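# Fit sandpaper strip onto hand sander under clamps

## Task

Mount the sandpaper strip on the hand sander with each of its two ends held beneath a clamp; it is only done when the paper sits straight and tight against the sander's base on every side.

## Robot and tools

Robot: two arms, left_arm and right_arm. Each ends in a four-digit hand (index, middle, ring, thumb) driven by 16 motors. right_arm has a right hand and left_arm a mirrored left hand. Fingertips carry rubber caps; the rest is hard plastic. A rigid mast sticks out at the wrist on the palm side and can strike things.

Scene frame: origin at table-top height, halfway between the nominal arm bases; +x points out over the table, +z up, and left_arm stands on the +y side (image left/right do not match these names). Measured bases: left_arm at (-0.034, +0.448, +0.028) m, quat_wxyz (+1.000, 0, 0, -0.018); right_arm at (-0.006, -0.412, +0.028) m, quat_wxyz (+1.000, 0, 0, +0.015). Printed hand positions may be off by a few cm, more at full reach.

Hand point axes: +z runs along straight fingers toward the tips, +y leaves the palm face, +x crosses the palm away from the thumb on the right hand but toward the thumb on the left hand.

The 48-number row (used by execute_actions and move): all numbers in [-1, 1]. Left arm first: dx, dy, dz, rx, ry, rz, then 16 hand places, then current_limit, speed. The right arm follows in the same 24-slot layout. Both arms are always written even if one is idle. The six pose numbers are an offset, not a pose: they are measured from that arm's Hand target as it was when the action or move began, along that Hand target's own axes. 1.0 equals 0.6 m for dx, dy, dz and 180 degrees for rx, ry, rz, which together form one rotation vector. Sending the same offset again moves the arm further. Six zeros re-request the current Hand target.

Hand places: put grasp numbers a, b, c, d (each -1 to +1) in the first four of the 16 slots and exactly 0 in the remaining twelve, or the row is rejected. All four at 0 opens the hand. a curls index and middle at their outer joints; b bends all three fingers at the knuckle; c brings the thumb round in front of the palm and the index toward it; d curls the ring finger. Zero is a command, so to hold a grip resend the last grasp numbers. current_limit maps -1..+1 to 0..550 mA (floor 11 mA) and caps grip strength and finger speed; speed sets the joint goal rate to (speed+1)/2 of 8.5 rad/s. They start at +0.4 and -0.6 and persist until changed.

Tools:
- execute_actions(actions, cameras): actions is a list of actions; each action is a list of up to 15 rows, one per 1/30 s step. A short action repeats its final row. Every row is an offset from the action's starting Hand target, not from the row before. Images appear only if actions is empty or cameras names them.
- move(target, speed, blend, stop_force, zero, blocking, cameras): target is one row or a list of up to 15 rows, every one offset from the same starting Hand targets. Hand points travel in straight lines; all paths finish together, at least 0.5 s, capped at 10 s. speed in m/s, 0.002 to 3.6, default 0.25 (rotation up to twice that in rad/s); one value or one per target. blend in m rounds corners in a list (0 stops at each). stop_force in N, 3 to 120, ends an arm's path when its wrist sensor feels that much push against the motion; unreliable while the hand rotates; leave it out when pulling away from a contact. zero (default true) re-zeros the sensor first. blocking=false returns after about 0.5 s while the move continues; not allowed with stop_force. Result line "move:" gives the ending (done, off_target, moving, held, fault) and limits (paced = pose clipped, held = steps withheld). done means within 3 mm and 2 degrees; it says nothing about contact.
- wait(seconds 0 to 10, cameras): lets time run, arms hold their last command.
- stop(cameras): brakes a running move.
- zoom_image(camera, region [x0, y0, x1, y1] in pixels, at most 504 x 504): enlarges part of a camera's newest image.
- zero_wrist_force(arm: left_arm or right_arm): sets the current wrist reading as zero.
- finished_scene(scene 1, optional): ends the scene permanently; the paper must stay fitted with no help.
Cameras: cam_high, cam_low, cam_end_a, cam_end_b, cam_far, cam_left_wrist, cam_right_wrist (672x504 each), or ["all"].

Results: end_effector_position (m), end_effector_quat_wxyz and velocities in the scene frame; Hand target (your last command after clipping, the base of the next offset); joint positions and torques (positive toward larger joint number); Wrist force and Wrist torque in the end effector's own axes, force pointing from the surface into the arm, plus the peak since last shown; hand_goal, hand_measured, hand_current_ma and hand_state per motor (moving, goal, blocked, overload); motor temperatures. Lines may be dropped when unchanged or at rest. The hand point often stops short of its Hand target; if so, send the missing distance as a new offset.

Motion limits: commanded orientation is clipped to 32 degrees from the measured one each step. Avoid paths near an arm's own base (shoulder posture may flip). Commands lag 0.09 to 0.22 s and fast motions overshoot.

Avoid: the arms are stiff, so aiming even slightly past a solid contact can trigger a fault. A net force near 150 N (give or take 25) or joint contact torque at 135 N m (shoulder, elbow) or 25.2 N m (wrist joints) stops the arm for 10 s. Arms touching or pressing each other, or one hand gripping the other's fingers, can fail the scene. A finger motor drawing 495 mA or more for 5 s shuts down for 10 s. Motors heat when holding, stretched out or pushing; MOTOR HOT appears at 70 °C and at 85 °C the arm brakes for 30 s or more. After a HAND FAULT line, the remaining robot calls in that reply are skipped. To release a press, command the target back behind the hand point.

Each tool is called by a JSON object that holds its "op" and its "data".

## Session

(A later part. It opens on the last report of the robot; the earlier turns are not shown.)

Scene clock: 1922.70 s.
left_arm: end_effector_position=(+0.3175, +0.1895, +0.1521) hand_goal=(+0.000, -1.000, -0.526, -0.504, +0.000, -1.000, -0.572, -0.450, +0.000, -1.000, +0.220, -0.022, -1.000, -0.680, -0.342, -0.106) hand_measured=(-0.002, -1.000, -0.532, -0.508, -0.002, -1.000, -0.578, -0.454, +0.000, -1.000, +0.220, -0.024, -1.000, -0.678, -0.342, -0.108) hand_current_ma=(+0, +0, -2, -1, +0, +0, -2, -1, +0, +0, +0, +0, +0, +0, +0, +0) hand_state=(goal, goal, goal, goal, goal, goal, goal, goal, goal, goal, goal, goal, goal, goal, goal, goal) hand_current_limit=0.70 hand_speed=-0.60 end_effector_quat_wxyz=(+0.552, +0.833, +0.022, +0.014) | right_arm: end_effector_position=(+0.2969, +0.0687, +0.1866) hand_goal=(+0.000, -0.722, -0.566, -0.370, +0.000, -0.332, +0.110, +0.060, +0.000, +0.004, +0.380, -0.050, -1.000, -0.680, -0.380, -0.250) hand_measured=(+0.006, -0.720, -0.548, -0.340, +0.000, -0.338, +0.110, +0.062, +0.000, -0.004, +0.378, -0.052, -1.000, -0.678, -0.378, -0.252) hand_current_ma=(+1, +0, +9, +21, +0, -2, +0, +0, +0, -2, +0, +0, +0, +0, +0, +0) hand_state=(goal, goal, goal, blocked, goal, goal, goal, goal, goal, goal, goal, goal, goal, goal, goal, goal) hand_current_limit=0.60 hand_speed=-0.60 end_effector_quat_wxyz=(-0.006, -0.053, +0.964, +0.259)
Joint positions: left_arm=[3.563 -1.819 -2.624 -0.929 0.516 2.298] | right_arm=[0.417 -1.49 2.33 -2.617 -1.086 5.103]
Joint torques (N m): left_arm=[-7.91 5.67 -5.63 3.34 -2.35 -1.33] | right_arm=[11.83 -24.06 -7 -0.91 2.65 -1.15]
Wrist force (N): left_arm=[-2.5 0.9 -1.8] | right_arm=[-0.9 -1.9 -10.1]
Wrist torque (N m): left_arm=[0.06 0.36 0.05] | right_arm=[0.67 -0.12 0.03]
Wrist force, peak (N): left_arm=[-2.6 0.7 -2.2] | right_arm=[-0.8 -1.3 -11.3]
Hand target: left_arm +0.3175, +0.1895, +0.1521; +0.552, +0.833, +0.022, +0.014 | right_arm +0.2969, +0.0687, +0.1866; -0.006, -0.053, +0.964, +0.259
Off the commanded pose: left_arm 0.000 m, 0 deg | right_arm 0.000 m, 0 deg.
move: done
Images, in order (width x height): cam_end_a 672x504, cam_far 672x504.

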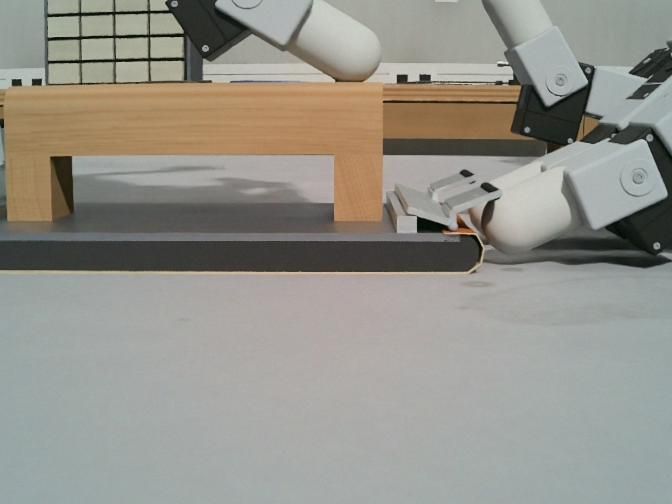

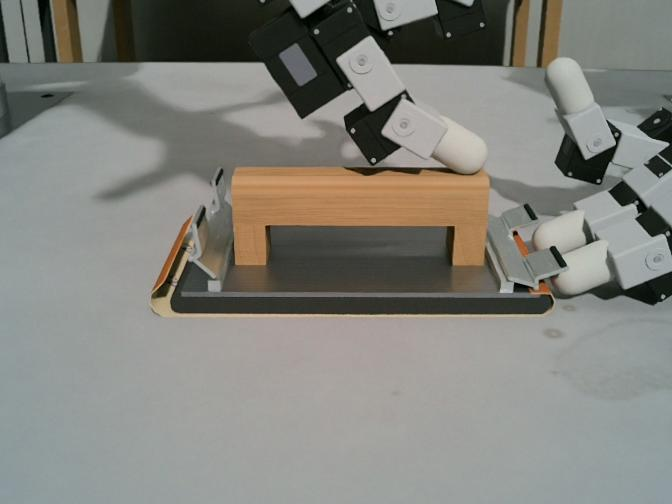

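{"op": "move", "data": {"target": [[-0.0067,-0.0001,-0.0003,0,0,0, 0.08,-0.6,-0.45,0.5,0,0,0,0,0,0,0,0,0,0,0,0,0.7,-0.6, 0,0,0,0,0,0, 0.4,0.25,-0.6,0.6,0,0,0,0,0,0,0,0,0,0,0,0,0.6,-0.6],[-0.007,0.0048,0.0048,0,0,0, 0.08,-0.6,-0.45,0.5,0,0,0,0,0,0,0,0,0,0,0,0,0.7,-0.6, 0,0,0,0,0,0, 0.4,0.25,-0.6,0.6,0,0,0,0,0,0,0,0,0,0,0,0,0.6,-0.6]], "speed": 0.015, "stop_force": 20, "cameras": ["cam_end_a","cam_far"]}}

{"op": "zoom_image", "data": {"camera": "cam_end_a", "region": [420, 150, 600, 290]}}

Scene clock: 1941.00 s.
left_arm: end_effector_position=(+0.3135, +0.1856, +0.1537) hand_goal=(+0.000, -1.000, -0.526, -0.504, +0.000, -1.000, -0.572, -0.450, +0.000, -1.000, +0.220, -0.022, -1.000, -0.680, -0.342, -0.106) hand_measured=(-0.002, -1.000, -0.552, -0.514, -0.002, -1.000, -0.586, -0.456, +0.000, -1.000, +0.220, -0.024, -1.000, -0.678, -0.342, -0.108) hand_current_ma=(+0, +0, -20, -4, +0, +0, -7, -1, +0, +0, +0, +0, +0, +0, +0, +0) hand_state=(goal, goal, blocked, goal, goal, goal, goal, goal, goal, goal, goal, goal, goal, goal, goal, goal) hand_current_limit=0.70 hand_speed=-0.60 end_effector_quat_wxyz=(+0.552, +0.833, +0.022, +0.014) | right_arm: end_effector_position=(+0.2969, +0.0687, +0.1866) hand_goal=(+0.000, -0.722, -0.566, -0.370, +0.000, -0.332, +0.110, +0.060, +0.000, +0.004, +0.380, -0.050, -1.000, -0.680, -0.380, -0.250) hand_measured=(+0.006, -0.720, -0.548, -0.340, +0.000, -0.338, +0.110, +0.062, +0.000, -0.004, +0.378, -0.052, -1.000, -0.678, -0.378, -0.252) hand_current_ma=(+1, +0, +9, +21, +0, -2, +0, +0, +0, -2, +0, +0, +0, +0, +0, +0) hand_state=(goal, goal, goal, blocked, goal, goal, goal, goal, goal, goal, goal, goal, goal, goal, goal, goal) hand_current_limit=0.60 hand_speed=-0.60 end_effector_quat_wxyz=(-0.006, -0.053, +0.964, +0.259)
Joint positions: left_arm=[3.555 -1.81 -2.636 -0.915 0.511 2.286] | right_arm=[0.417 -1.49 2.33 -2.617 -1.086 5.103]
Joint torques (N m): left_arm=[-9.48 31.98 -5.71 2.92 -2.8 -1.46] | right_arm=[11.48 -23.99 -7.93 -1.04 2.74 -1.47]
Wrist force (N): left_arm=[-2.3 -3.3 -3.7] | right_arm=[-0.6 -2.0 -10.7]
Wrist torque (N m): left_arm=[0.49 0.40 0.06] | right_arm=[0.74 -0.17 0.06]
Wrist force, peak (N): left_arm=[-2.3 -3.7 -3.9] | right_arm=[-0.7 -1.6 -11.9]
Hand target: left_arm +0.3135, +0.1856, +0.1537; +0.552, +0.833, +0.022, +0.014 | right_arm +0.2969, +0.0687, +0.1866; -0.006, -0.053, +0.964, +0.259
Off the commanded pose: left_arm 0.000 m, 0 deg | right_arm 0.000 m, 0 deg.
move: done
Images, in order (width x height): cam_end_a 672x504, cam_far 672x504.

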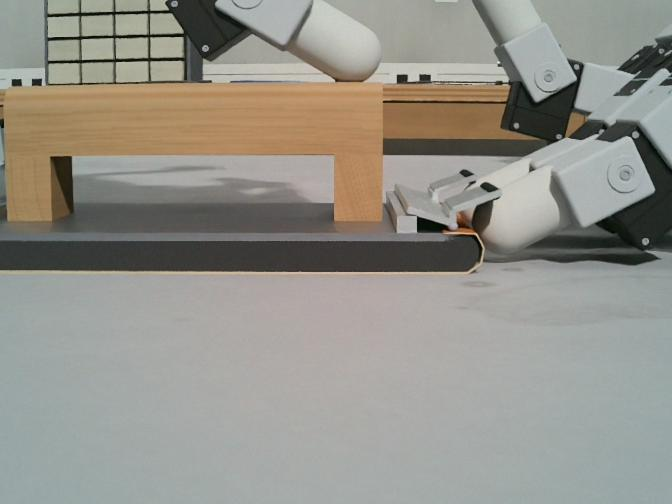

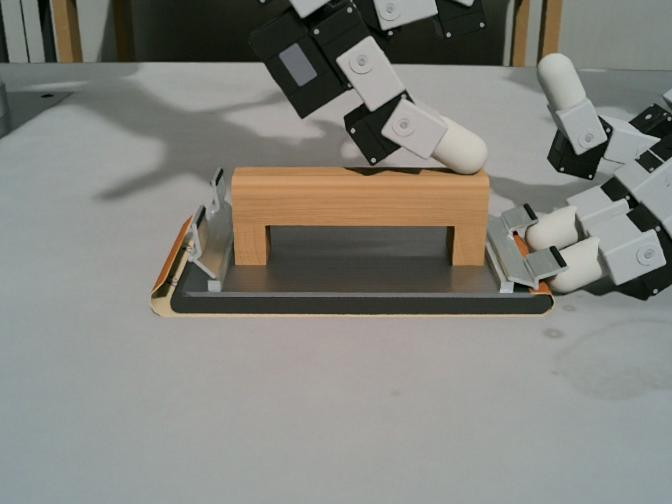

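Scaled by 2.800 from the camera's 672x504 image, which has a finer 960x720 frame.

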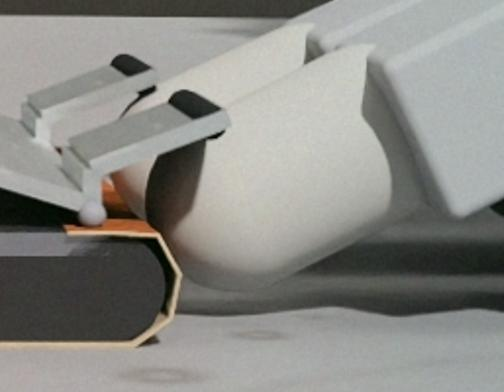

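{"op": "move", "data": {"target": [0,0.0068,-0.0011,0,0,0, 0.08,-0.6,-0.45,0.5,0,0,0,0,0,0,0,0,0,0,0,0,0.8,-0.6, 0,0,0,0,0,0, 0.4,0.25,-0.6,0.6,0,0,0,0,0,0,0,0,0,0,0,0,0.6,-0.6], "speed": 0.015, "stop_force": 25, "cameras": ["cam_end_a"]}}

{"op": "zoom_image", "data": {"camera": "cam_end_a", "region": [360, 130, 600, 290]}}

Scene clock: 1946.43 s.
left_arm: end_effector_position=(+0.3135, +0.1846, +0.1577) hand_goal=(+0.000, -1.000, -0.526, -0.504, +0.000, -1.000, -0.572, -0.450, +0.000, -1.000, +0.220, -0.022, -1.000, -0.680, -0.342, -0.106) hand_measured=(-0.002, -1.000, -0.580, -0.532, -0.002, -1.000, -0.612, -0.476, +0.000, -1.000, +0.220, -0.024, -1.000, -0.678, -0.342, -0.108) hand_current_ma=(+0, +0, -72, -22, +0, +0, -42, -19, +0, +0, +0, +0, +0, +0, +0, +0) hand_state=(goal, goal, blocked, blocked, goal, goal, blocked, blocked, goal, goal, goal, goal, goal, goal, goal, goal) hand_current_limit=0.80 hand_speed=-0.60 end_effector_quat_wxyz=(+0.552, +0.833, +0.022, +0.014) | right_arm: end_effector_position=(+0.2969, +0.0687, +0.1866) hand_goal=(+0.000, -0.722, -0.566, -0.370, +0.000, -0.332, +0.110, +0.060, +0.000, +0.004, +0.380, -0.050, -1.000, -0.680, -0.380, -0.250) hand_measured=(+0.006, -0.718, -0.548, -0.340, +0.000, -0.338, +0.110, +0.062, +0.000, -0.004, +0.378, -0.052, -1.000, -0.678, -0.378, -0.252) hand_current_ma=(+1, +1, +9, +21, +0, -2, +0, +0, +0, -2, +0, +0, +0, +0, +0, +0) hand_state=(goal, goal, goal, blocked, goal, goal, goal, goal, goal, goal, goal, goal, goal, goal, goal, goal) hand_current_limit=0.60 hand_speed=-0.60 end_effector_quat_wxyz=(-0.006, -0.053, +0.964, +0.259)
Joint positions: left_arm=[3.552 -1.792 -2.635 -0.929 0.509 2.28] | right_arm=[0.417 -1.49 2.33 -2.617 -1.086 5.103]
Joint torques (N m): left_arm=[-10.96 32.13 19.72 -0.18 -4.35 -1.01] | right_arm=[10.34 -23.66 -7.92 -1.09 2.78 -1.18]
Wrist force (N): left_arm=[-2.5 -8.5 -0.9] | right_arm=[-0.8 -1.4 -6.7]
Wrist torque (N m): left_arm=[0.59 0.37 0.07] | right_arm=[0.42 -0.06 0.02]
Wrist force, peak (N): left_arm=[-2.2 -8.8 -1.3] | right_arm=[-0.6 -1.7 -11.9]
Hand target: left_arm +0.3135, +0.1846, +0.1577; +0.552, +0.833, +0.022, +0.014 | right_arm +0.2969, +0.0687, +0.1866; -0.006, -0.053, +0.964, +0.259
Off the commanded pose: left_arm 0.000 m, 0 deg | right_arm 0.000 m, 0 deg.
move: done
Images, in order (width x height): cam_end_a 672x504.

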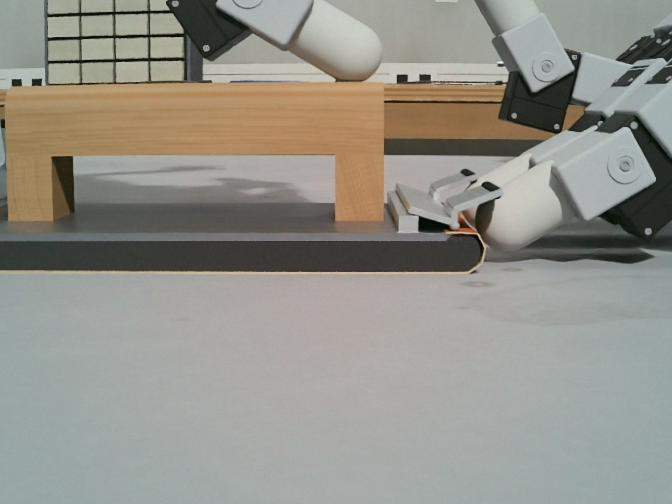

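Scaled by 2.100 from the camera's 672x504 image, which has a finer 960x720 frame.

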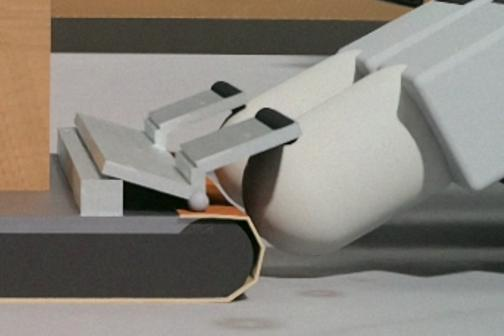

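{"op": "move", "data": {"target": [0,0.0068,-0.0014,0,0,0, 0.08,-0.6,-0.45,0.5,0,0,0,0,0,0,0,0,0,0,0,0,0.9,-0.6, 0.0002,-0.0039,0.0035,0,0,0, 0.4,0.25,-0.6,0.6,0,0,0,0,0,0,0,0,0,0,0,0,0.6,-0.6], "speed": 0.015, "stop_force": 25, "cameras": ["cam_end_a"]}}

{"op": "zoom_image", "data": {"camera": "cam_end_a", "region": [360, 130, 600, 290]}}

Scene clock: 1951.93 s.
left_arm: end_effector_position=(+0.3136, +0.1838, +0.1618) hand_goal=(+0.000, -1.000, -0.526, -0.504, +0.000, -1.000, -0.572, -0.450, +0.000, -1.000, +0.220, -0.022, -1.000, -0.680, -0.342, -0.106) hand_measured=(-0.002, -1.002, -0.614, -0.548, -0.002, -1.002, -0.642, -0.494, +0.000, -1.000, +0.220, -0.024, -1.000, -0.678, -0.342, -0.108) hand_current_ma=(+0, +0, -162, -50, +0, +0, -112, -51, +0, +0, +0, +0, +0, +0, +0, +0) hand_state=(goal, goal, blocked, blocked, goal, goal, blocked, blocked, goal, goal, goal, goal, goal, goal, goal, goal) hand_current_limit=0.90 hand_speed=-0.60 end_effector_quat_wxyz=(+0.552, +0.833, +0.022, +0.014) | right_arm: end_effector_position=(+0.2969, +0.0677, +0.1836) hand_goal=(+0.000, -0.722, -0.566, -0.370, +0.000, -0.332, +0.110, +0.060, +0.000, +0.004, +0.380, -0.050, -1.000, -0.680, -0.380, -0.250) hand_measured=(+0.006, -0.710, -0.534, -0.332, +0.000, -0.338, +0.110, +0.062, +0.000, -0.004, +0.378, -0.052, -1.000, -0.678, -0.378, -0.252) hand_current_ma=(+1, +5, +23, +33, +0, -2, +0, +0, +0, -2, +0, +0, +0, +0, +0, +0) hand_state=(goal, goal, blocked, blocked, goal, goal, goal, goal, goal, goal, goal, goal, goal, goal, goal, goal) hand_current_limit=0.60 hand_speed=-0.60 end_effector_quat_wxyz=(-0.006, -0.053, +0.964, +0.259)
Joint positions: left_arm=[3.549 -1.775 -2.633 -0.944 0.507 2.276] | right_arm=[0.415 -1.485 2.335 -2.626 -1.086 5.1]
Joint torques (N m): left_arm=[-10.73 31.77 20.18 -0.16 -5.48 -1.04] | right_arm=[-4.52 -1.04 -2.87 -2.66 3.3 -1.84]
Wrist force (N): left_arm=[-2.5 -13.9 -2.8] | right_arm=[-0.8 -4.3 -20.9]
Wrist torque (N m): left_arm=[1.19 0.35 0.08] | right_arm=[1.38 -0.34 0.18]
Wrist force, peak (N): left_arm=[-2.6 -13.9 -3.0] | right_arm=[-0.6 -3.1 -21.7]
Hand target: left_arm +0.3136, +0.1838, +0.1618; +0.552, +0.833, +0.022, +0.014 | right_arm +0.2969, +0.0677, +0.1836; -0.006, -0.053, +0.964, +0.259
Off the commanded pose: left_arm 0.000 m, 0 deg | right_arm 0.000 m, 0 deg.
move: done
Images, in order (width x height): cam_end_a 672x504.

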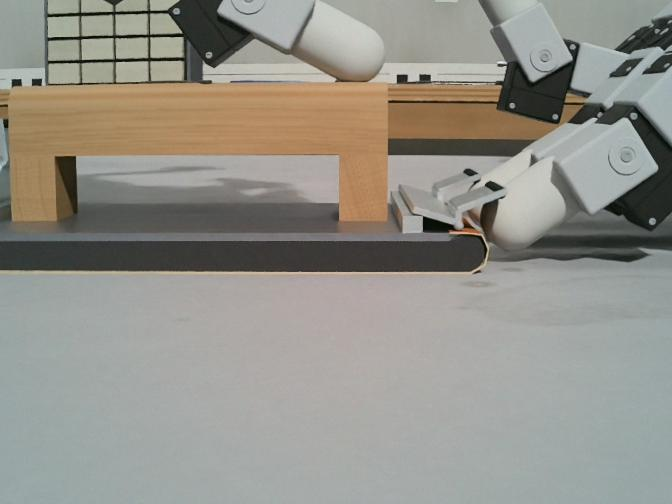

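Scaled by 2.100 from the camera's 672x504 image, which has a finer 960x720 frame.

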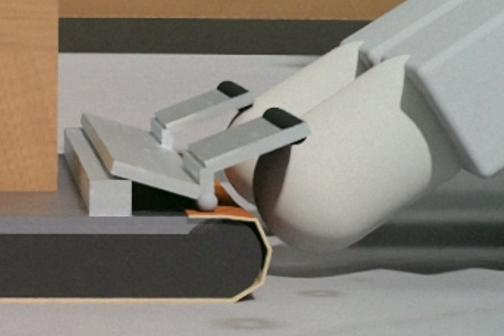

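{"op": "wait", "data": {"seconds": 0, "cameras": ["cam_end_b", "cam_far"]}}

{"op": "zoom_image", "data": {"camera": "cam_end_b", "region": [280, 120, 500, 340]}}

{"op": "zoom_image", "data": {"camera": "cam_far", "region": [130, 160, 290, 330]}}

Scene clock: 1962.60 s.
left_arm: end_effector_position=(+0.3136, +0.1838, +0.1618) hand_goal=(+0.000, -1.000, -0.526, -0.504, +0.000, -1.000, -0.572, -0.450, +0.000, -1.000, +0.220, -0.022, -1.000, -0.680, -0.342, -0.106) hand_measured=(-0.002, -1.002, -0.614, -0.548, -0.002, -1.002, -0.642, -0.494, +0.000, -1.000, +0.220, -0.024, -1.000, -0.678, -0.342, -0.108) hand_current_ma=(+0, +0, -162, -50, +0, +0, -112, -51, +0, +0, +0, +0, +0, +0, +0, +0) hand_state=(goal, goal, blocked, blocked, goal, goal, blocked, blocked, goal, goal, goal, goal, goal, goal, goal, goal) hand_current_limit=0.90 hand_speed=-0.60 end_effector_quat_wxyz=(+0.552, +0.833, +0.022, +0.014) | right_arm: end_effector_position=(+0.2969, +0.0677, +0.1836) hand_goal=(+0.000, -0.722, -0.566, -0.370, +0.000, -0.332, +0.110, +0.060, +0.000, +0.004, +0.380, -0.050, -1.000, -0.680, -0.380, -0.250) hand_measured=(+0.006, -0.710, -0.534, -0.332, +0.000, -0.338, +0.110, +0.062, +0.000, -0.004, +0.378, -0.052, -1.000, -0.678, -0.378, -0.252) hand_current_ma=(+1, +5, +23, +33, +0, -2, +0, +0, +0, -2, +0, +0, +0, +0, +0, +0) hand_state=(goal, goal, blocked, blocked, goal, goal, goal, goal, goal, goal, goal, goal, goal, goal, goal, goal) hand_current_limit=0.60 hand_speed=-0.60 end_effector_quat_wxyz=(-0.006, -0.053, +0.964, +0.259)
Joint positions: left_arm=[3.549 -1.775 -2.633 -0.944 0.507 2.276] | right_arm=[0.415 -1.485 2.335 -2.626 -1.086 5.1]
Joint torques (N m): left_arm=[-10.59 32.59 19.52 0.08 -5.1 -1.11] | right_arm=[-5.38 -1.31 -3.62 -2.35 3.05 -1.92]
Wrist force (N): left_arm=[-2.5 -14.2 -3.2] | right_arm=[-0.6 -4.0 -20.5]
Wrist torque (N m): left_arm=[1.21 0.34 0.08] | right_arm=[1.39 -0.37 0.20]
Wrist force, peak (N): left_arm=[-2.5 -14.2 -3.2] | right_arm=[-0.7 -3.3 -21.8]
Hand target: left_arm +0.3136, +0.1838, +0.1618; +0.552, +0.833, +0.022, +0.014 | right_arm +0.2969, +0.0677, +0.1836; -0.006, -0.053, +0.964, +0.259
Off the commanded pose: left_arm 0.000 m, 0 deg | right_arm 0.000 m, 0 deg.
Images, in order (width x height): cam_end_b 672x504, cam_far 672x504.

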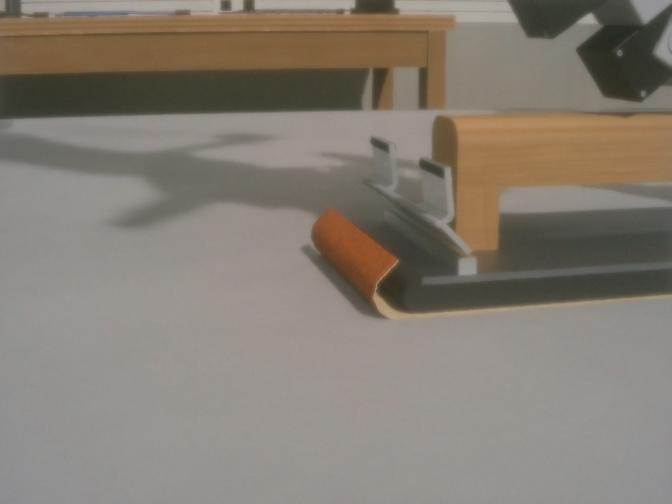

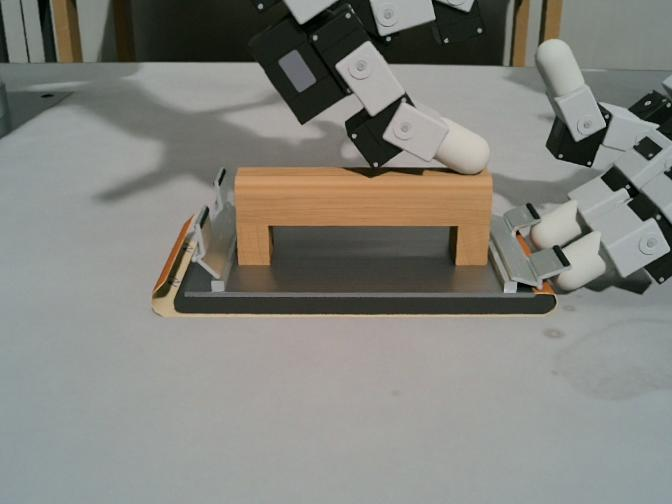

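Scaled by 2.291 from the camera's 672x504 image, which has a finer 960x720 frame.

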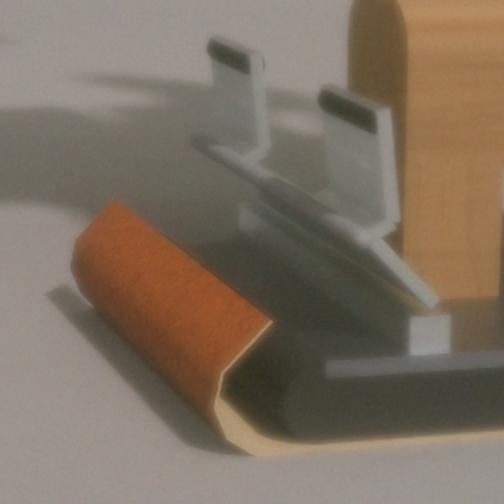

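Scaled by 2.965 from the camera's 672x504 image, which has a finer 960x720 frame.

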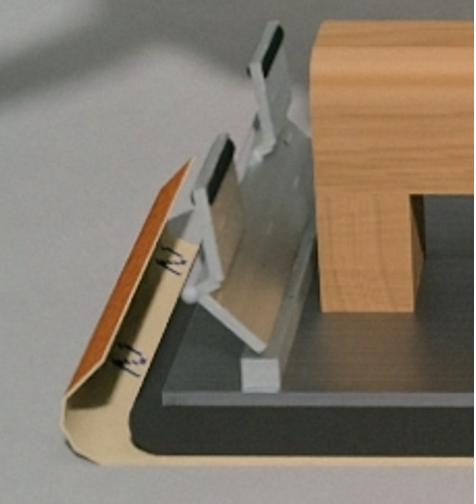

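{"op": "move", "data": {"target": [0,0.0102,-0.0021,0,0,0, 0.08,-0.6,-0.45,0.5,0,0,0,0,0,0,0,0,0,0,0,0,1.0,-0.6, 0,0,0,0,0,0, 0.4,0.25,-0.6,0.6,0,0,0,0,0,0,0,0,0,0,0,0,0.6,-0.6], "speed": 0.015, "stop_force": 30, "cameras": ["cam_end_a"]}}

{"op": "zoom_image", "data": {"camera": "cam_end_a", "region": [360, 130, 600, 290]}}

Scene clock: 1974.73 s.
left_arm: end_effector_position=(+0.3137, +0.1825, +0.1679) hand_goal=(+0.000, -1.000, -0.526, -0.504, +0.000, -1.000, -0.572, -0.450, +0.000, -1.000, +0.220, -0.022, -1.000, -0.680, -0.342, -0.106) hand_measured=(-0.002, -1.002, -0.636, -0.560, -0.002, -1.002, -0.664, -0.508, +0.000, -1.000, +0.220, -0.024, -1.000, -0.678, -0.342, -0.108) hand_current_ma=(+0, +0, -241, -76, +0, +0, -176, -83, +0, +0, +0, +0, +0, +0, +0, +0) hand_state=(goal, goal, blocked, blocked, goal, goal, blocked, blocked, goal, goal, goal, goal, goal, goal, goal, goal) hand_current_limit=1.00 hand_speed=-0.60 end_effector_quat_wxyz=(+0.552, +0.833, +0.022, +0.014) | right_arm: end_effector_position=(+0.2969, +0.0677, +0.1836) hand_goal=(+0.000, -0.722, -0.566, -0.370, +0.000, -0.332, +0.110, +0.060, +0.000, +0.004, +0.380, -0.050, -1.000, -0.680, -0.380, -0.250) hand_measured=(+0.006, -0.704, -0.534, -0.332, +0.000, -0.338, +0.110, +0.062, +0.000, -0.004, +0.378, -0.052, -1.000, -0.678, -0.378, -0.252) hand_current_ma=(+1, +9, +23, +33, +0, -2, +0, +0, +0, -2, +0, +0, +0, +0, +0, +0) hand_state=(goal, goal, blocked, blocked, goal, goal, goal, goal, goal, goal, goal, goal, goal, goal, goal, goal) hand_current_limit=0.60 hand_speed=-0.60 end_effector_quat_wxyz=(-0.006, -0.053, +0.964, +0.259)
Joint positions: left_arm=[3.545 -1.749 -2.631 -0.967 0.505 2.269] | right_arm=[0.415 -1.485 2.335 -2.626 -1.086 5.1]
Joint torques (N m): left_arm=[-9.9 31.66 21.21 -0.03 -5.82 -1.06] | right_arm=[-6.52 -11.34 -9.91 -2.37 1.41 -2]
Wrist force (N): left_arm=[-2.6 -15.6 -3.5] | right_arm=[-0.9 -1.9 -14.5]
Wrist torque (N m): left_arm=[1.42 0.34 0.08] | right_arm=[0.91 -0.20 0.16]
Wrist force, peak (N): left_arm=[-3.0 -17.8 -3.5] | right_arm=[-0.5 -3.5 -21.9]
Hand target: left_arm +0.3137, +0.1825, +0.1679; +0.552, +0.833, +0.022, +0.014 | right_arm +0.2969, +0.0677, +0.1836; -0.006, -0.053, +0.964, +0.259
Off the commanded pose: left_arm 0.000 m, 0 deg | right_arm 0.000 m, 0 deg.
move: done
Images, in order (width x height): cam_end_a 672x504.

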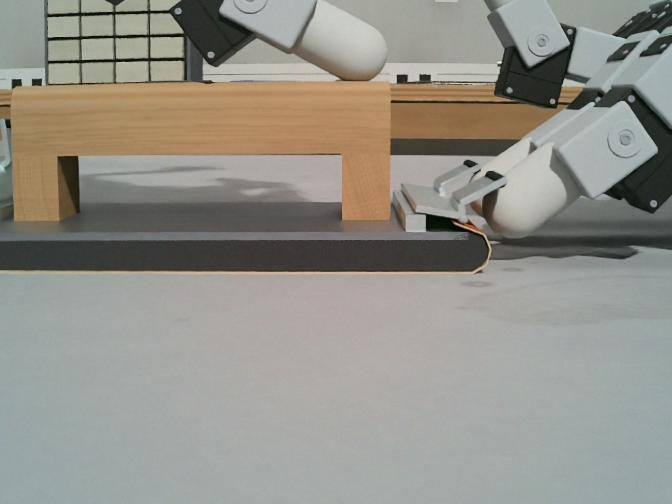

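Scaled by 2.100 from the camera's 672x504 image, which has a finer 960x720 frame.

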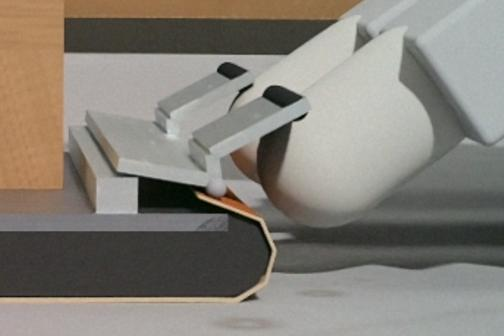

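{"op": "move", "data": {"target": [-0.0003,0.0112,0.0007,0,0,0, 0.08,-0.6,-0.45,0.5,0,0,0,0,0,0,0,0,0,0,0,0,1.0,-0.6, 0,0,0,0,0,0, 0.4,0.25,-0.6,0.6,0,0,0,0,0,0,0,0,0,0,0,0,0.6,-0.6], "speed": 0.015, "stop_force": 30, "cameras": ["cam_end_a"]}}

{"op": "zoom_image", "data": {"camera": "cam_end_a", "region": [360, 130, 600, 290]}}

Scene clock: 1980.10 s.
left_arm: end_effector_position=(+0.3136, +0.1795, +0.1739) hand_goal=(+0.000, -1.000, -0.526, -0.504, +0.000, -1.000, -0.572, -0.450, +0.000, -1.000, +0.220, -0.022, -1.000, -0.680, -0.342, -0.106) hand_measured=(-0.002, -1.002, -0.636, -0.560, -0.002, -1.002, -0.664, -0.508, +0.000, -1.000, +0.220, -0.024, -1.000, -0.678, -0.342, -0.108) hand_current_ma=(+0, +0, -241, -76, +0, +0, -176, -83, +0, +0, +0, +0, +0, +0, +0, +0) hand_state=(goal, goal, blocked, blocked, goal, goal, blocked, blocked, goal, goal, goal, goal, goal, goal, goal, goal) hand_current_limit=1.00 hand_speed=-0.60 end_effector_quat_wxyz=(+0.552, +0.833, +0.022, +0.014) | right_arm: end_effector_position=(+0.2969, +0.0677, +0.1836) hand_goal=(+0.000, -0.722, -0.566, -0.370, +0.000, -0.332, +0.110, +0.060, +0.000, +0.004, +0.380, -0.050, -1.000, -0.680, -0.380, -0.250) hand_measured=(+0.006, -0.704, -0.534, -0.332, +0.000, -0.338, +0.110, +0.062, +0.000, -0.004, +0.378, -0.052, -1.000, -0.678, -0.378, -0.252) hand_current_ma=(+1, +9, +23, +33, +0, -2, +0, +0, +0, -2, +0, +0, +0, +0, +0, +0) hand_state=(goal, goal, blocked, blocked, goal, goal, goal, goal, goal, goal, goal, goal, goal, goal, goal, goal) hand_current_limit=0.60 hand_speed=-0.60 end_effector_quat_wxyz=(-0.006, -0.053, +0.964, +0.259)
Joint positions: left_arm=[3.535 -1.726 -2.629 -0.977 0.499 2.252] | right_arm=[0.415 -1.485 2.335 -2.626 -1.086 5.1]
Joint torques (N m): left_arm=[-11.42 30.26 20.3 -0.24 -4.45 -1.12] | right_arm=[-5.12 -22.44 -14.51 -2.55 0 -1.28]
Wrist force (N): left_arm=[-2.3 -8.8 -6.4] | right_arm=[-0.5 -1.4 -11.8]
Wrist torque (N m): left_arm=[1.23 0.47 0.10] | right_arm=[0.74 -0.20 0.19]
Wrist force, peak (N): left_arm=[-2.9 -16.5 -3.1] | right_arm=[-0.5 -1.9 -15.0]
Hand target: left_arm +0.3136, +0.1795, +0.1739; +0.552, +0.833, +0.022, +0.014 | right_arm +0.2969, +0.0677, +0.1836; -0.006, -0.053, +0.964, +0.259
Off the commanded pose: left_arm 0.000 m, 0 deg | right_arm 0.000 m, 0 deg.
move: done
Images, in order (width x height): cam_end_a 672x504.

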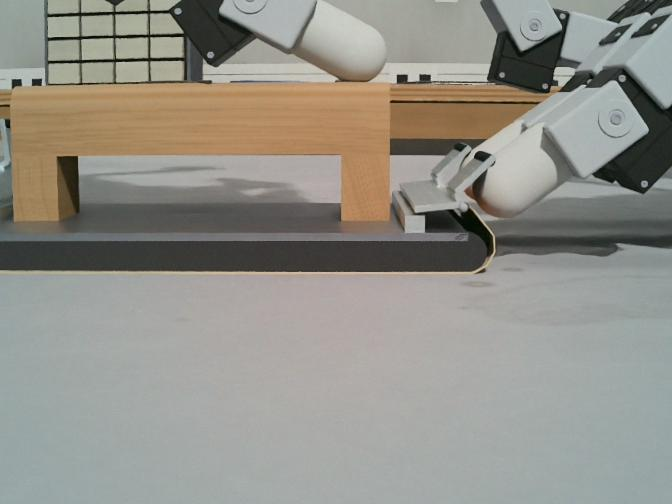

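Scaled by 2.100 from the camera's 672x504 image, which has a finer 960x720 frame.

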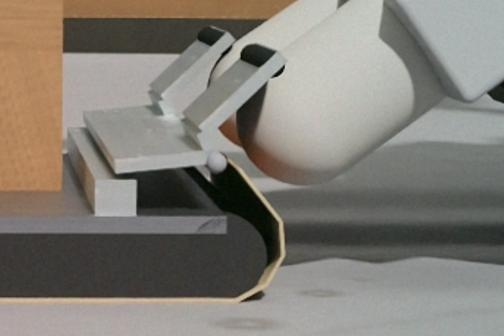

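{"op": "move", "data": {"target": [-0.0006,0.0122,0.0075,0,0,0, 0.08,-0.6,-0.45,0.5,0,0,0,0,0,0,0,0,0,0,0,0,1.0,-0.6, 0,0,0,0,0,0, 0.4,0.25,-0.6,0.6,0,0,0,0,0,0,0,0,0,0,0,0,0.6,-0.6], "speed": 0.02, "stop_force": 30, "cameras": ["cam_end_a"]}}

{"op": "zoom_image", "data": {"camera": "cam_end_a", "region": [360, 130, 600, 290]}}

Scene clock: 1985.43 s.
left_arm: end_effector_position=(+0.3136, +0.1725, +0.1789) hand_goal=(+0.000, -1.000, -0.526, -0.504, +0.000, -1.000, -0.572, -0.450, +0.000, -1.000, +0.220, -0.022, -1.000, -0.680, -0.342, -0.106) hand_measured=(-0.002, -1.000, -0.556, -0.514, -0.002, -1.000, -0.584, -0.454, +0.000, -1.000, +0.220, -0.024, -1.000, -0.678, -0.342, -0.108) hand_current_ma=(+0, +0, -27, -3, +0, +0, -6, -1, +0, +0, +0, +0, +0, +0, +0, +0) hand_state=(goal, goal, blocked, goal, goal, goal, goal, goal, goal, goal, goal, goal, goal, goal, goal, goal) hand_current_limit=1.00 hand_speed=-0.60 end_effector_quat_wxyz=(+0.552, +0.833, +0.022, +0.014) | right_arm: end_effector_position=(+0.2969, +0.0677, +0.1836) hand_goal=(+0.000, -0.722, -0.566, -0.370, +0.000, -0.332, +0.110, +0.060, +0.000, +0.004, +0.380, -0.050, -1.000, -0.680, -0.380, -0.250) hand_measured=(+0.006, -0.704, -0.534, -0.332, +0.000, -0.338, +0.110, +0.062, +0.000, -0.004, +0.378, -0.052, -1.000, -0.678, -0.378, -0.252) hand_current_ma=(+1, +9, +23, +33, +0, -2, +0, +0, +0, -2, +0, +0, +0, +0, +0, +0) hand_state=(goal, goal, blocked, blocked, goal, goal, goal, goal, goal, goal, goal, goal, goal, goal, goal, goal) hand_current_limit=0.60 hand_speed=-0.60 end_effector_quat_wxyz=(-0.006, -0.053, +0.964, +0.259)
Joint positions: left_arm=[3.512 -1.714 -2.631 -0.951 0.486 2.212] | right_arm=[0.415 -1.485 2.335 -2.626 -1.086 5.1]
Joint torques (N m): left_arm=[-13.76 26.16 -7.06 2.31 -2.95 -1.17] | right_arm=[-4.73 -21.48 -15.12 -2.43 0.08 -0.77]
Wrist force (N): left_arm=[-2.2 -0.9 -17.2] | right_arm=[-1.0 -1.8 -11.4]
Wrist torque (N m): left_arm=[1.72 0.54 0.09] | right_arm=[0.69 -0.15 0.14]
Wrist force, peak (N): left_arm=[-2.4 -1.4 -17.7] | right_arm=[-0.9 -1.5 -11.9]
Hand target: left_arm +0.3136, +0.1725, +0.1789; +0.552, +0.833, +0.022, +0.014 | right_arm +0.2969, +0.0677, +0.1836; -0.006, -0.053, +0.964, +0.259
Off the commanded pose: left_arm 0.000 m, 0 deg | right_arm 0.000 m, 0 deg.
move: done
Images, in order (width x height): cam_end_a 672x504.

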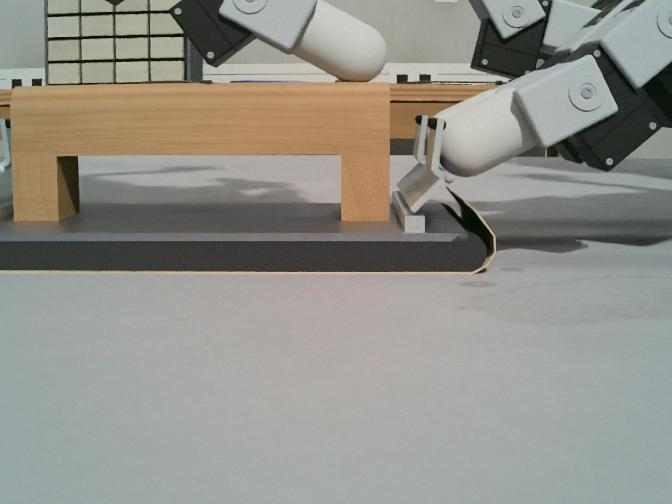

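Scaled by 2.100 from the camera's 672x504 image, which has a finer 960x720 frame.

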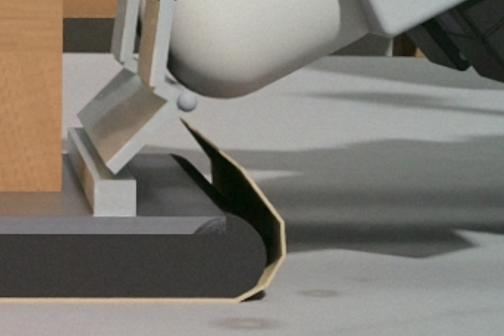

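{"op": "move", "data": {"target": [0.0025,-0.0124,-0.0399,0,0,0, 0.08,-0.6,-0.45,0.5,0,0,0,0,0,0,0,0,0,0,0,0,0.6,-0.6, 0,0,0,0,0,0, 0.4,0.25,-0.6,0.6,0,0,0,0,0,0,0,0,0,0,0,0,0.6,-0.6], "speed": 0.04, "cameras": ["cam_end_a", "cam_far", "cam_end_b"]}}

{"op": "zoom_image", "data": {"camera": "cam_end_a", "region": [400, 150, 540, 290]}}

{"op": "zoom_image", "data": {"camera": "cam_far", "region": [460, 180, 600, 330]}}

{"op": "zoom_image", "data": {"camera": "cam_far", "region": [130, 180, 270, 330]}}

Scene clock: 1996.20 s.
left_arm: end_effector_position=(+0.3139, +0.1975, +0.1814) hand_goal=(+0.000, -1.000, -0.526, -0.504, +0.000, -1.000, -0.572, -0.450, +0.000, -1.000, +0.220, -0.022, -1.000, -0.680, -0.342, -0.106) hand_measured=(-0.002, -1.000, -0.532, -0.508, -0.002, -1.000, -0.578, -0.454, +0.000, -1.000, +0.220, -0.024, -1.000, -0.678, -0.342, -0.108) hand_current_ma=(+0, +0, -2, -1, +0, +0, -2, -1, +0, +0, +0, +0, +0, +0, +0, +0) hand_state=(goal, goal, goal, goal, goal, goal, goal, goal, goal, goal, goal, goal, goal, goal, goal, goal) hand_current_limit=0.60 hand_speed=-0.60 end_effector_quat_wxyz=(+0.552, +0.833, +0.022, +0.014) | right_arm: end_effector_position=(+0.2969, +0.0677, +0.1836) hand_goal=(+0.000, -0.722, -0.566, -0.370, +0.000, -0.332, +0.110, +0.060, +0.000, +0.004, +0.380, -0.050, -1.000, -0.680, -0.380, -0.250) hand_measured=(+0.006, -0.704, -0.534, -0.332, +0.000, -0.338, +0.110, +0.062, +0.000, -0.004, +0.378, -0.052, -1.000, -0.678, -0.378, -0.252) hand_current_ma=(+1, +9, +23, +33, +0, -2, +0, +0, +0, -2, +0, +0, +0, +0, +0, +0) hand_state=(goal, goal, blocked, blocked, goal, goal, goal, goal, goal, goal, goal, goal, goal, goal, goal, goal) hand_current_limit=0.60 hand_speed=-0.60 end_effector_quat_wxyz=(-0.006, -0.053, +0.964, +0.259)
Joint positions: left_arm=[3.594 -1.673 -2.609 -1.131 0.535 2.345] | right_arm=[0.415 -1.485 2.335 -2.626 -1.086 5.1]
Joint torques (N m): left_arm=[10.55 28.94 20.95 0.08 0.42 1.77] | right_arm=[-4.36 -22.21 -14.59 -2.42 -0.13 -0.22]
Wrist force (N): left_arm=[-2.5 0.8 -1.7] | right_arm=[-0.9 -1.5 -8.9]
Wrist torque (N m): left_arm=[0.03 0.36 -0.02] | right_arm=[0.57 -0.11 0.15]
Wrist force, peak (N): left_arm=[-2.3 -0.8 -17.4] | right_arm=[-0.8 -1.7 -11.8]
Hand target: left_arm +0.3139, +0.1975, +0.1814; +0.552, +0.833, +0.022, +0.014 | right_arm +0.2969, +0.0677, +0.1836; -0.006, -0.053, +0.964, +0.259
Off the commanded pose: left_arm 0.000 m, 0 deg | right_arm 0.000 m, 0 deg.
move: done
Images, in order (width x height): cam_end_a 672x504, cam_end_b 672x504, cam_far 672x504.

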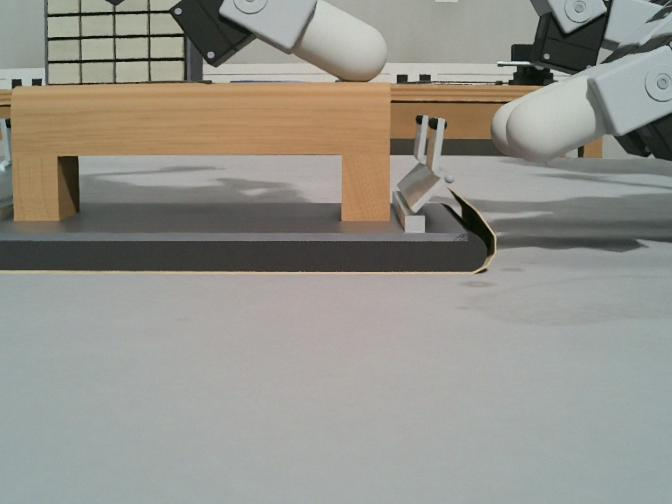

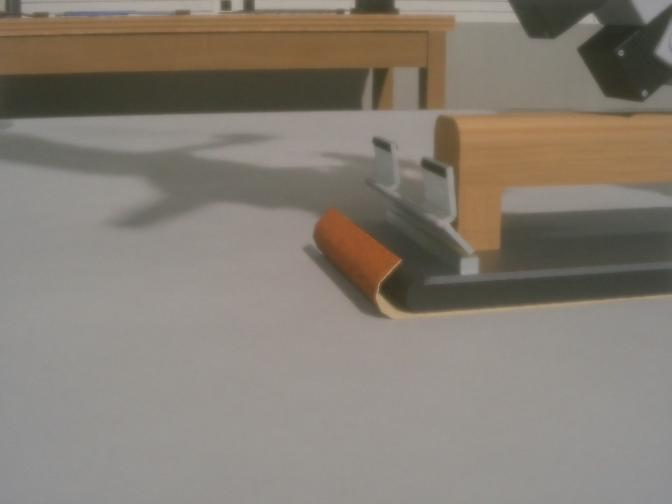

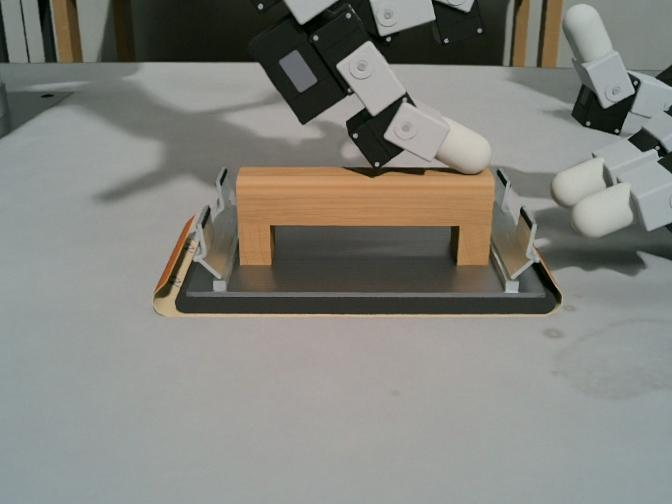

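Scaled by 3.600 from the camera's 672x504 image, which has a finer 960x720 frame.

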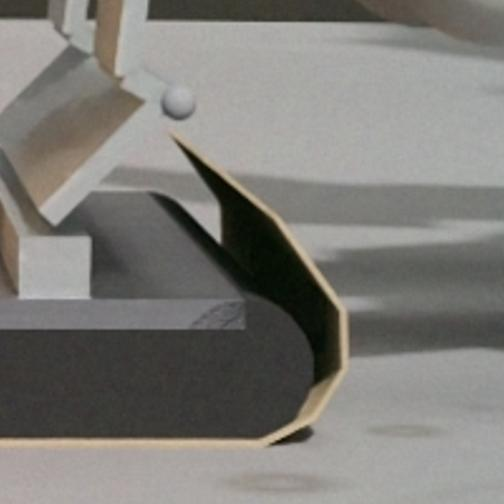

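Scaled by 3.360 from the camera's 672x504 image, which has a finer 960x720 frame.

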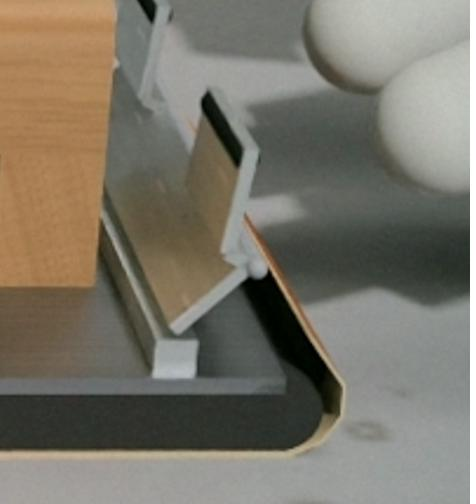

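Scaled by 3.360 from the camera's 672x504 image, which has a finer 960x720 frame.

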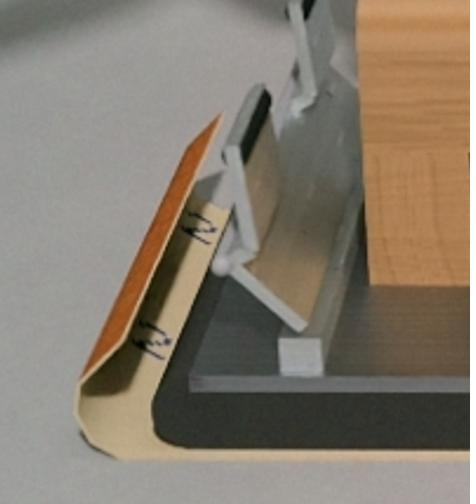

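{"op": "move", "data": {"target": [0,0,0,0,0,0, 0.08,-0.6,-0.45,0.5,0,0,0,0,0,0,0,0,0,0,0,0,0.6,-0.6, 0.0013,-0.0115,-0.0067,0,0,0, 0.4,0.25,-0.6,0.6,0,0,0,0,0,0,0,0,0,0,0,0,0.6,-0.6], "speed": 0.02, "cameras": ["cam_end_a", "cam_far"]}}

{"op": "zoom_image", "data": {"camera": "cam_end_a", "region": [400, 150, 540, 290]}}

{"op": "zoom_image", "data": {"camera": "cam_far", "region": [130, 180, 270, 330]}}

Scene clock: 2025.40 s.
left_arm: end_effector_position=(+0.3139, +0.1975, +0.1814) hand_goal=(+0.000, -1.000, -0.526, -0.504, +0.000, -1.000, -0.572, -0.450, +0.000, -1.000, +0.220, -0.022, -1.000, -0.680, -0.342, -0.106) hand_measured=(-0.002, -1.000, -0.532, -0.508, -0.002, -1.000, -0.578, -0.454, +0.000, -1.000, +0.220, -0.024, -1.000, -0.678, -0.342, -0.108) hand_current_ma=(+0, +0, -2, -1, +0, +0, -2, -1, +0, +0, +0, +0, +0, +0, +0, +0) hand_state=(goal, goal, goal, goal, goal, goal, goal, goal, goal, goal, goal, goal, goal, goal, goal, goal) hand_current_limit=0.60 hand_speed=-0.60 end_effector_quat_wxyz=(+0.552, +0.833, +0.022, +0.014) | right_arm: end_effector_position=(+0.2970, +0.0598, +0.1836) hand_goal=(+0.000, -0.722, -0.566, -0.370, +0.000, -0.332, +0.110, +0.060, +0.000, +0.004, +0.380, -0.050, -1.000, -0.680, -0.380, -0.250) hand_measured=(+0.002, -0.694, -0.534, -0.344, +0.000, -0.338, +0.110, +0.062, +0.000, -0.004, +0.378, -0.052, -1.000, -0.678, -0.378, -0.252) hand_current_ma=(+0, +20, +23, +17, +0, -2, +0, +0, +0, -2, +0, +0, +0, +0, +0, +0) hand_state=(goal, blocked, blocked, blocked, goal, goal, goal, goal, goal, goal, goal, goal, goal, goal, goal, goal) hand_current_limit=0.60 hand_speed=-0.60 end_effector_quat_wxyz=(-0.006, -0.053, +0.964, +0.259)
Joint positions: left_arm=[3.594 -1.673 -2.609 -1.131 0.535 2.346] | right_arm=[0.397 -1.5 2.348 -2.615 -1.082 5.08]
Joint torques (N m): left_arm=[12.09 28.37 22.39 0.07 0.65 1.98] | right_arm=[-10.92 -27.95 -7.64 -1.73 2.11 -2.3]
Wrist force (N): left_arm=[-2.6 0.6 -1.7] | right_arm=[-0.9 1.6 -0.1]
Wrist torque (N m): left_arm=[0.00 0.37 -0.02] | right_arm=[-0.18 0.06 0.09]
Wrist force, peak (N): left_arm=[-2.6 0.6 -2.0] | right_arm=[-0.9 -1.2 -10.2]
Hand target: left_arm +0.3139, +0.1975, +0.1814; +0.552, +0.833, +0.022, +0.014 | right_arm +0.2970, +0.0597, +0.1836; -0.006, -0.053, +0.964, +0.259
Off the commanded pose: left_arm 0.000 m, 0 deg | right_arm 0.000 m, 0 deg.
move: done
Images, in order (width x height): cam_end_a 672x504, cam_far 672x504.

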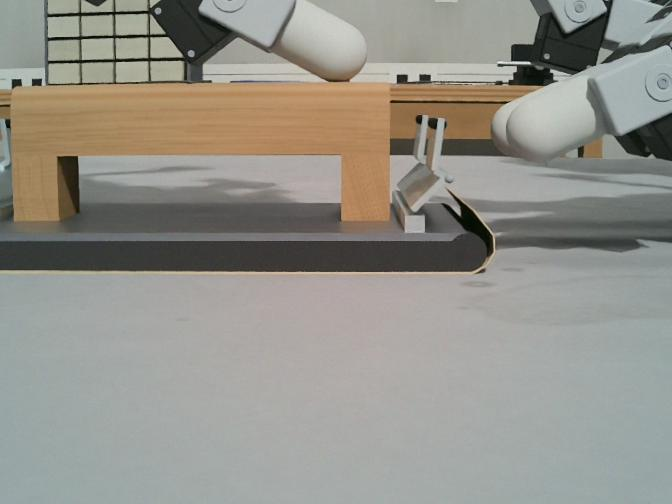

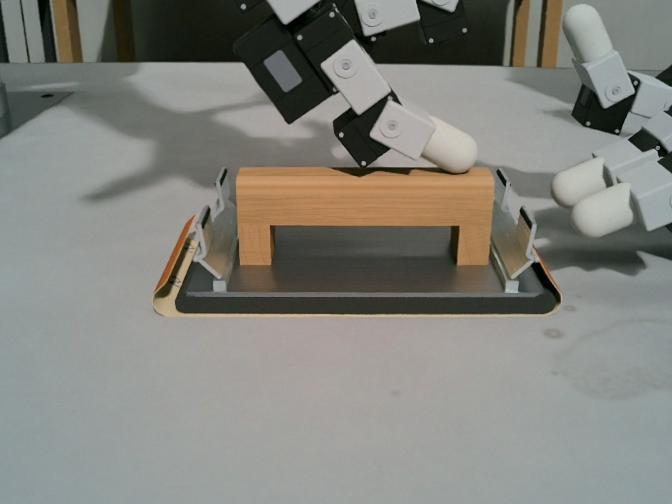

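Scaled by 3.600 from the camera's 672x504 image, which has a finer 960x720 frame.

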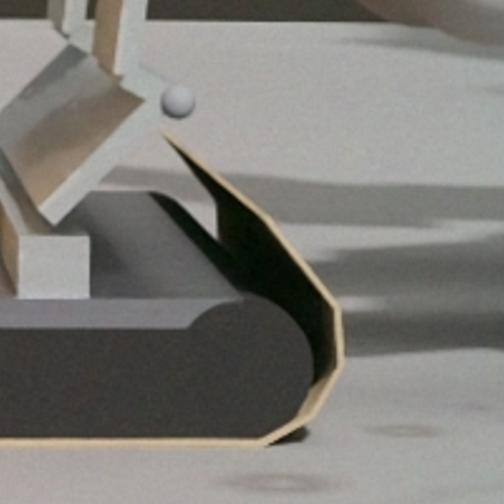

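Scaled by 3.360 from the camera's 672x504 image, which has a finer 960x720 frame.

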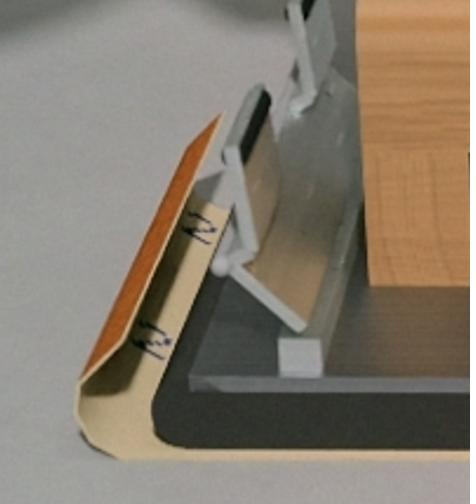

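{"op": "move", "data": {"target": [-0.0022,0.0140,0.0358,0,0,0, 0.08,-0.6,-0.45,0.5,0,0,0,0,0,0,0,0,0,0,0,0,0.6,-0.6, 0,-0.005,0.0087,0,0,0, 0.4,0.25,-0.6,0.6,0,0,0,0,0,0,0,0,0,0,0,0,0.6,-0.6], "speed": 0.02, "stop_force": 9, "cameras": ["cam_end_a"]}}

Scene clock: 2032.67 s.
left_arm: end_effector_position=(+0.3137, +0.1744, +0.1807) hand_goal=(+0.000, -1.000, -0.526, -0.504, +0.000, -1.000, -0.572, -0.450, +0.000, -1.000, +0.220, -0.022, -1.000, -0.680, -0.342, -0.106) hand_measured=(-0.002, -1.000, -0.548, -0.510, -0.002, -1.000, -0.578, -0.454, +0.000, -1.000, +0.220, -0.024, -1.000, -0.678, -0.342, -0.108) hand_current_ma=(+0, +0, -16, -1, +0, +0, -2, -1, +0, +0, +0, +0, +0, +0, +0, +0) hand_state=(goal, goal, blocked, goal, goal, goal, goal, goal, goal, goal, goal, goal, goal, goal, goal, goal) hand_current_limit=0.60 hand_speed=-0.60 end_effector_quat_wxyz=(+0.552, +0.833, +0.022, +0.014) | right_arm: end_effector_position=(+0.2970, +0.0597, +0.1822) hand_goal=(+0.000, -0.722, -0.566, -0.370, +0.000, -0.332, +0.110, +0.060, +0.000, +0.004, +0.380, -0.050, -1.000, -0.680, -0.380, -0.250) hand_measured=(+0.002, -0.692, -0.534, -0.340, +0.000, -0.338, +0.110, +0.062, +0.000, -0.004, +0.378, -0.052, -1.000, -0.678, -0.378, -0.252) hand_current_ma=(+0, +25, +25, +22, +0, -2, +0, +0, +0, -2, +0, +0, +0, +0, +0, +0) hand_state=(goal, blocked, blocked, blocked, goal, goal, goal, goal, goal, goal, goal, goal, goal, goal, goal, goal) hand_current_limit=0.60 hand_speed=-0.60 end_effector_quat_wxyz=(-0.006, -0.053, +0.964, +0.259)
Joint positions: left_arm=[3.518 -1.703 -2.628 -0.975 0.49 2.223] | right_arm=[0.396 -1.497 2.35 -2.62 -1.082 5.08]
Joint torques (N m): left_arm=[-10.66 2.54 -4.87 2.94 -2.85 -1.42] | right_arm=[-2.01 -25.5 -19.55 -0.62 1.97 -1.56]
Wrist force (N): left_arm=[-2.7 -1.5 -6.1] | right_arm=[-0.7 -1.7 -11.5]
Wrist torque (N m): left_arm=[0.56 0.46 0.03] | right_arm=[0.73 -0.19 0.14]
Wrist force, peak (N): left_arm=[-2.6 -0.6 -6.6] | right_arm=[-0.9 -1.4 -14.1]
Hand target: left_arm +0.3137, +0.1744, +0.1807; +0.552, +0.833, +0.022, +0.014 | right_arm +0.2970, +0.0597, +0.1822; -0.006, -0.053, +0.964, +0.259 (not the last commanded pose)
Off the commanded pose: left_arm 0.000 m, 0 deg | right_arm 0.005 m, 0 deg.
move: contact (right_arm)
Images, in order (width x height): cam_end_a 672x504.

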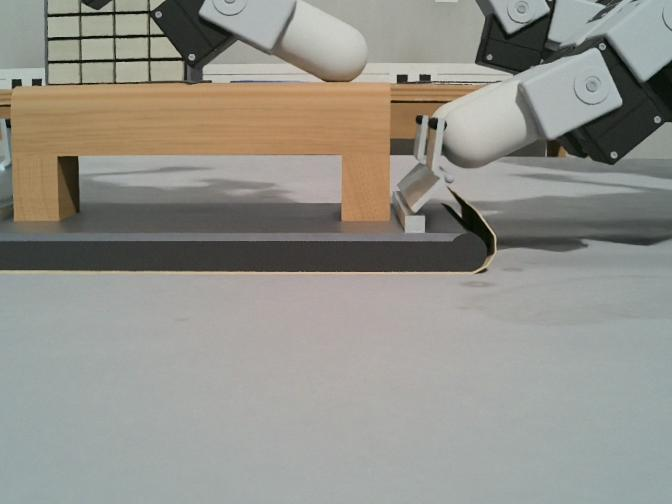

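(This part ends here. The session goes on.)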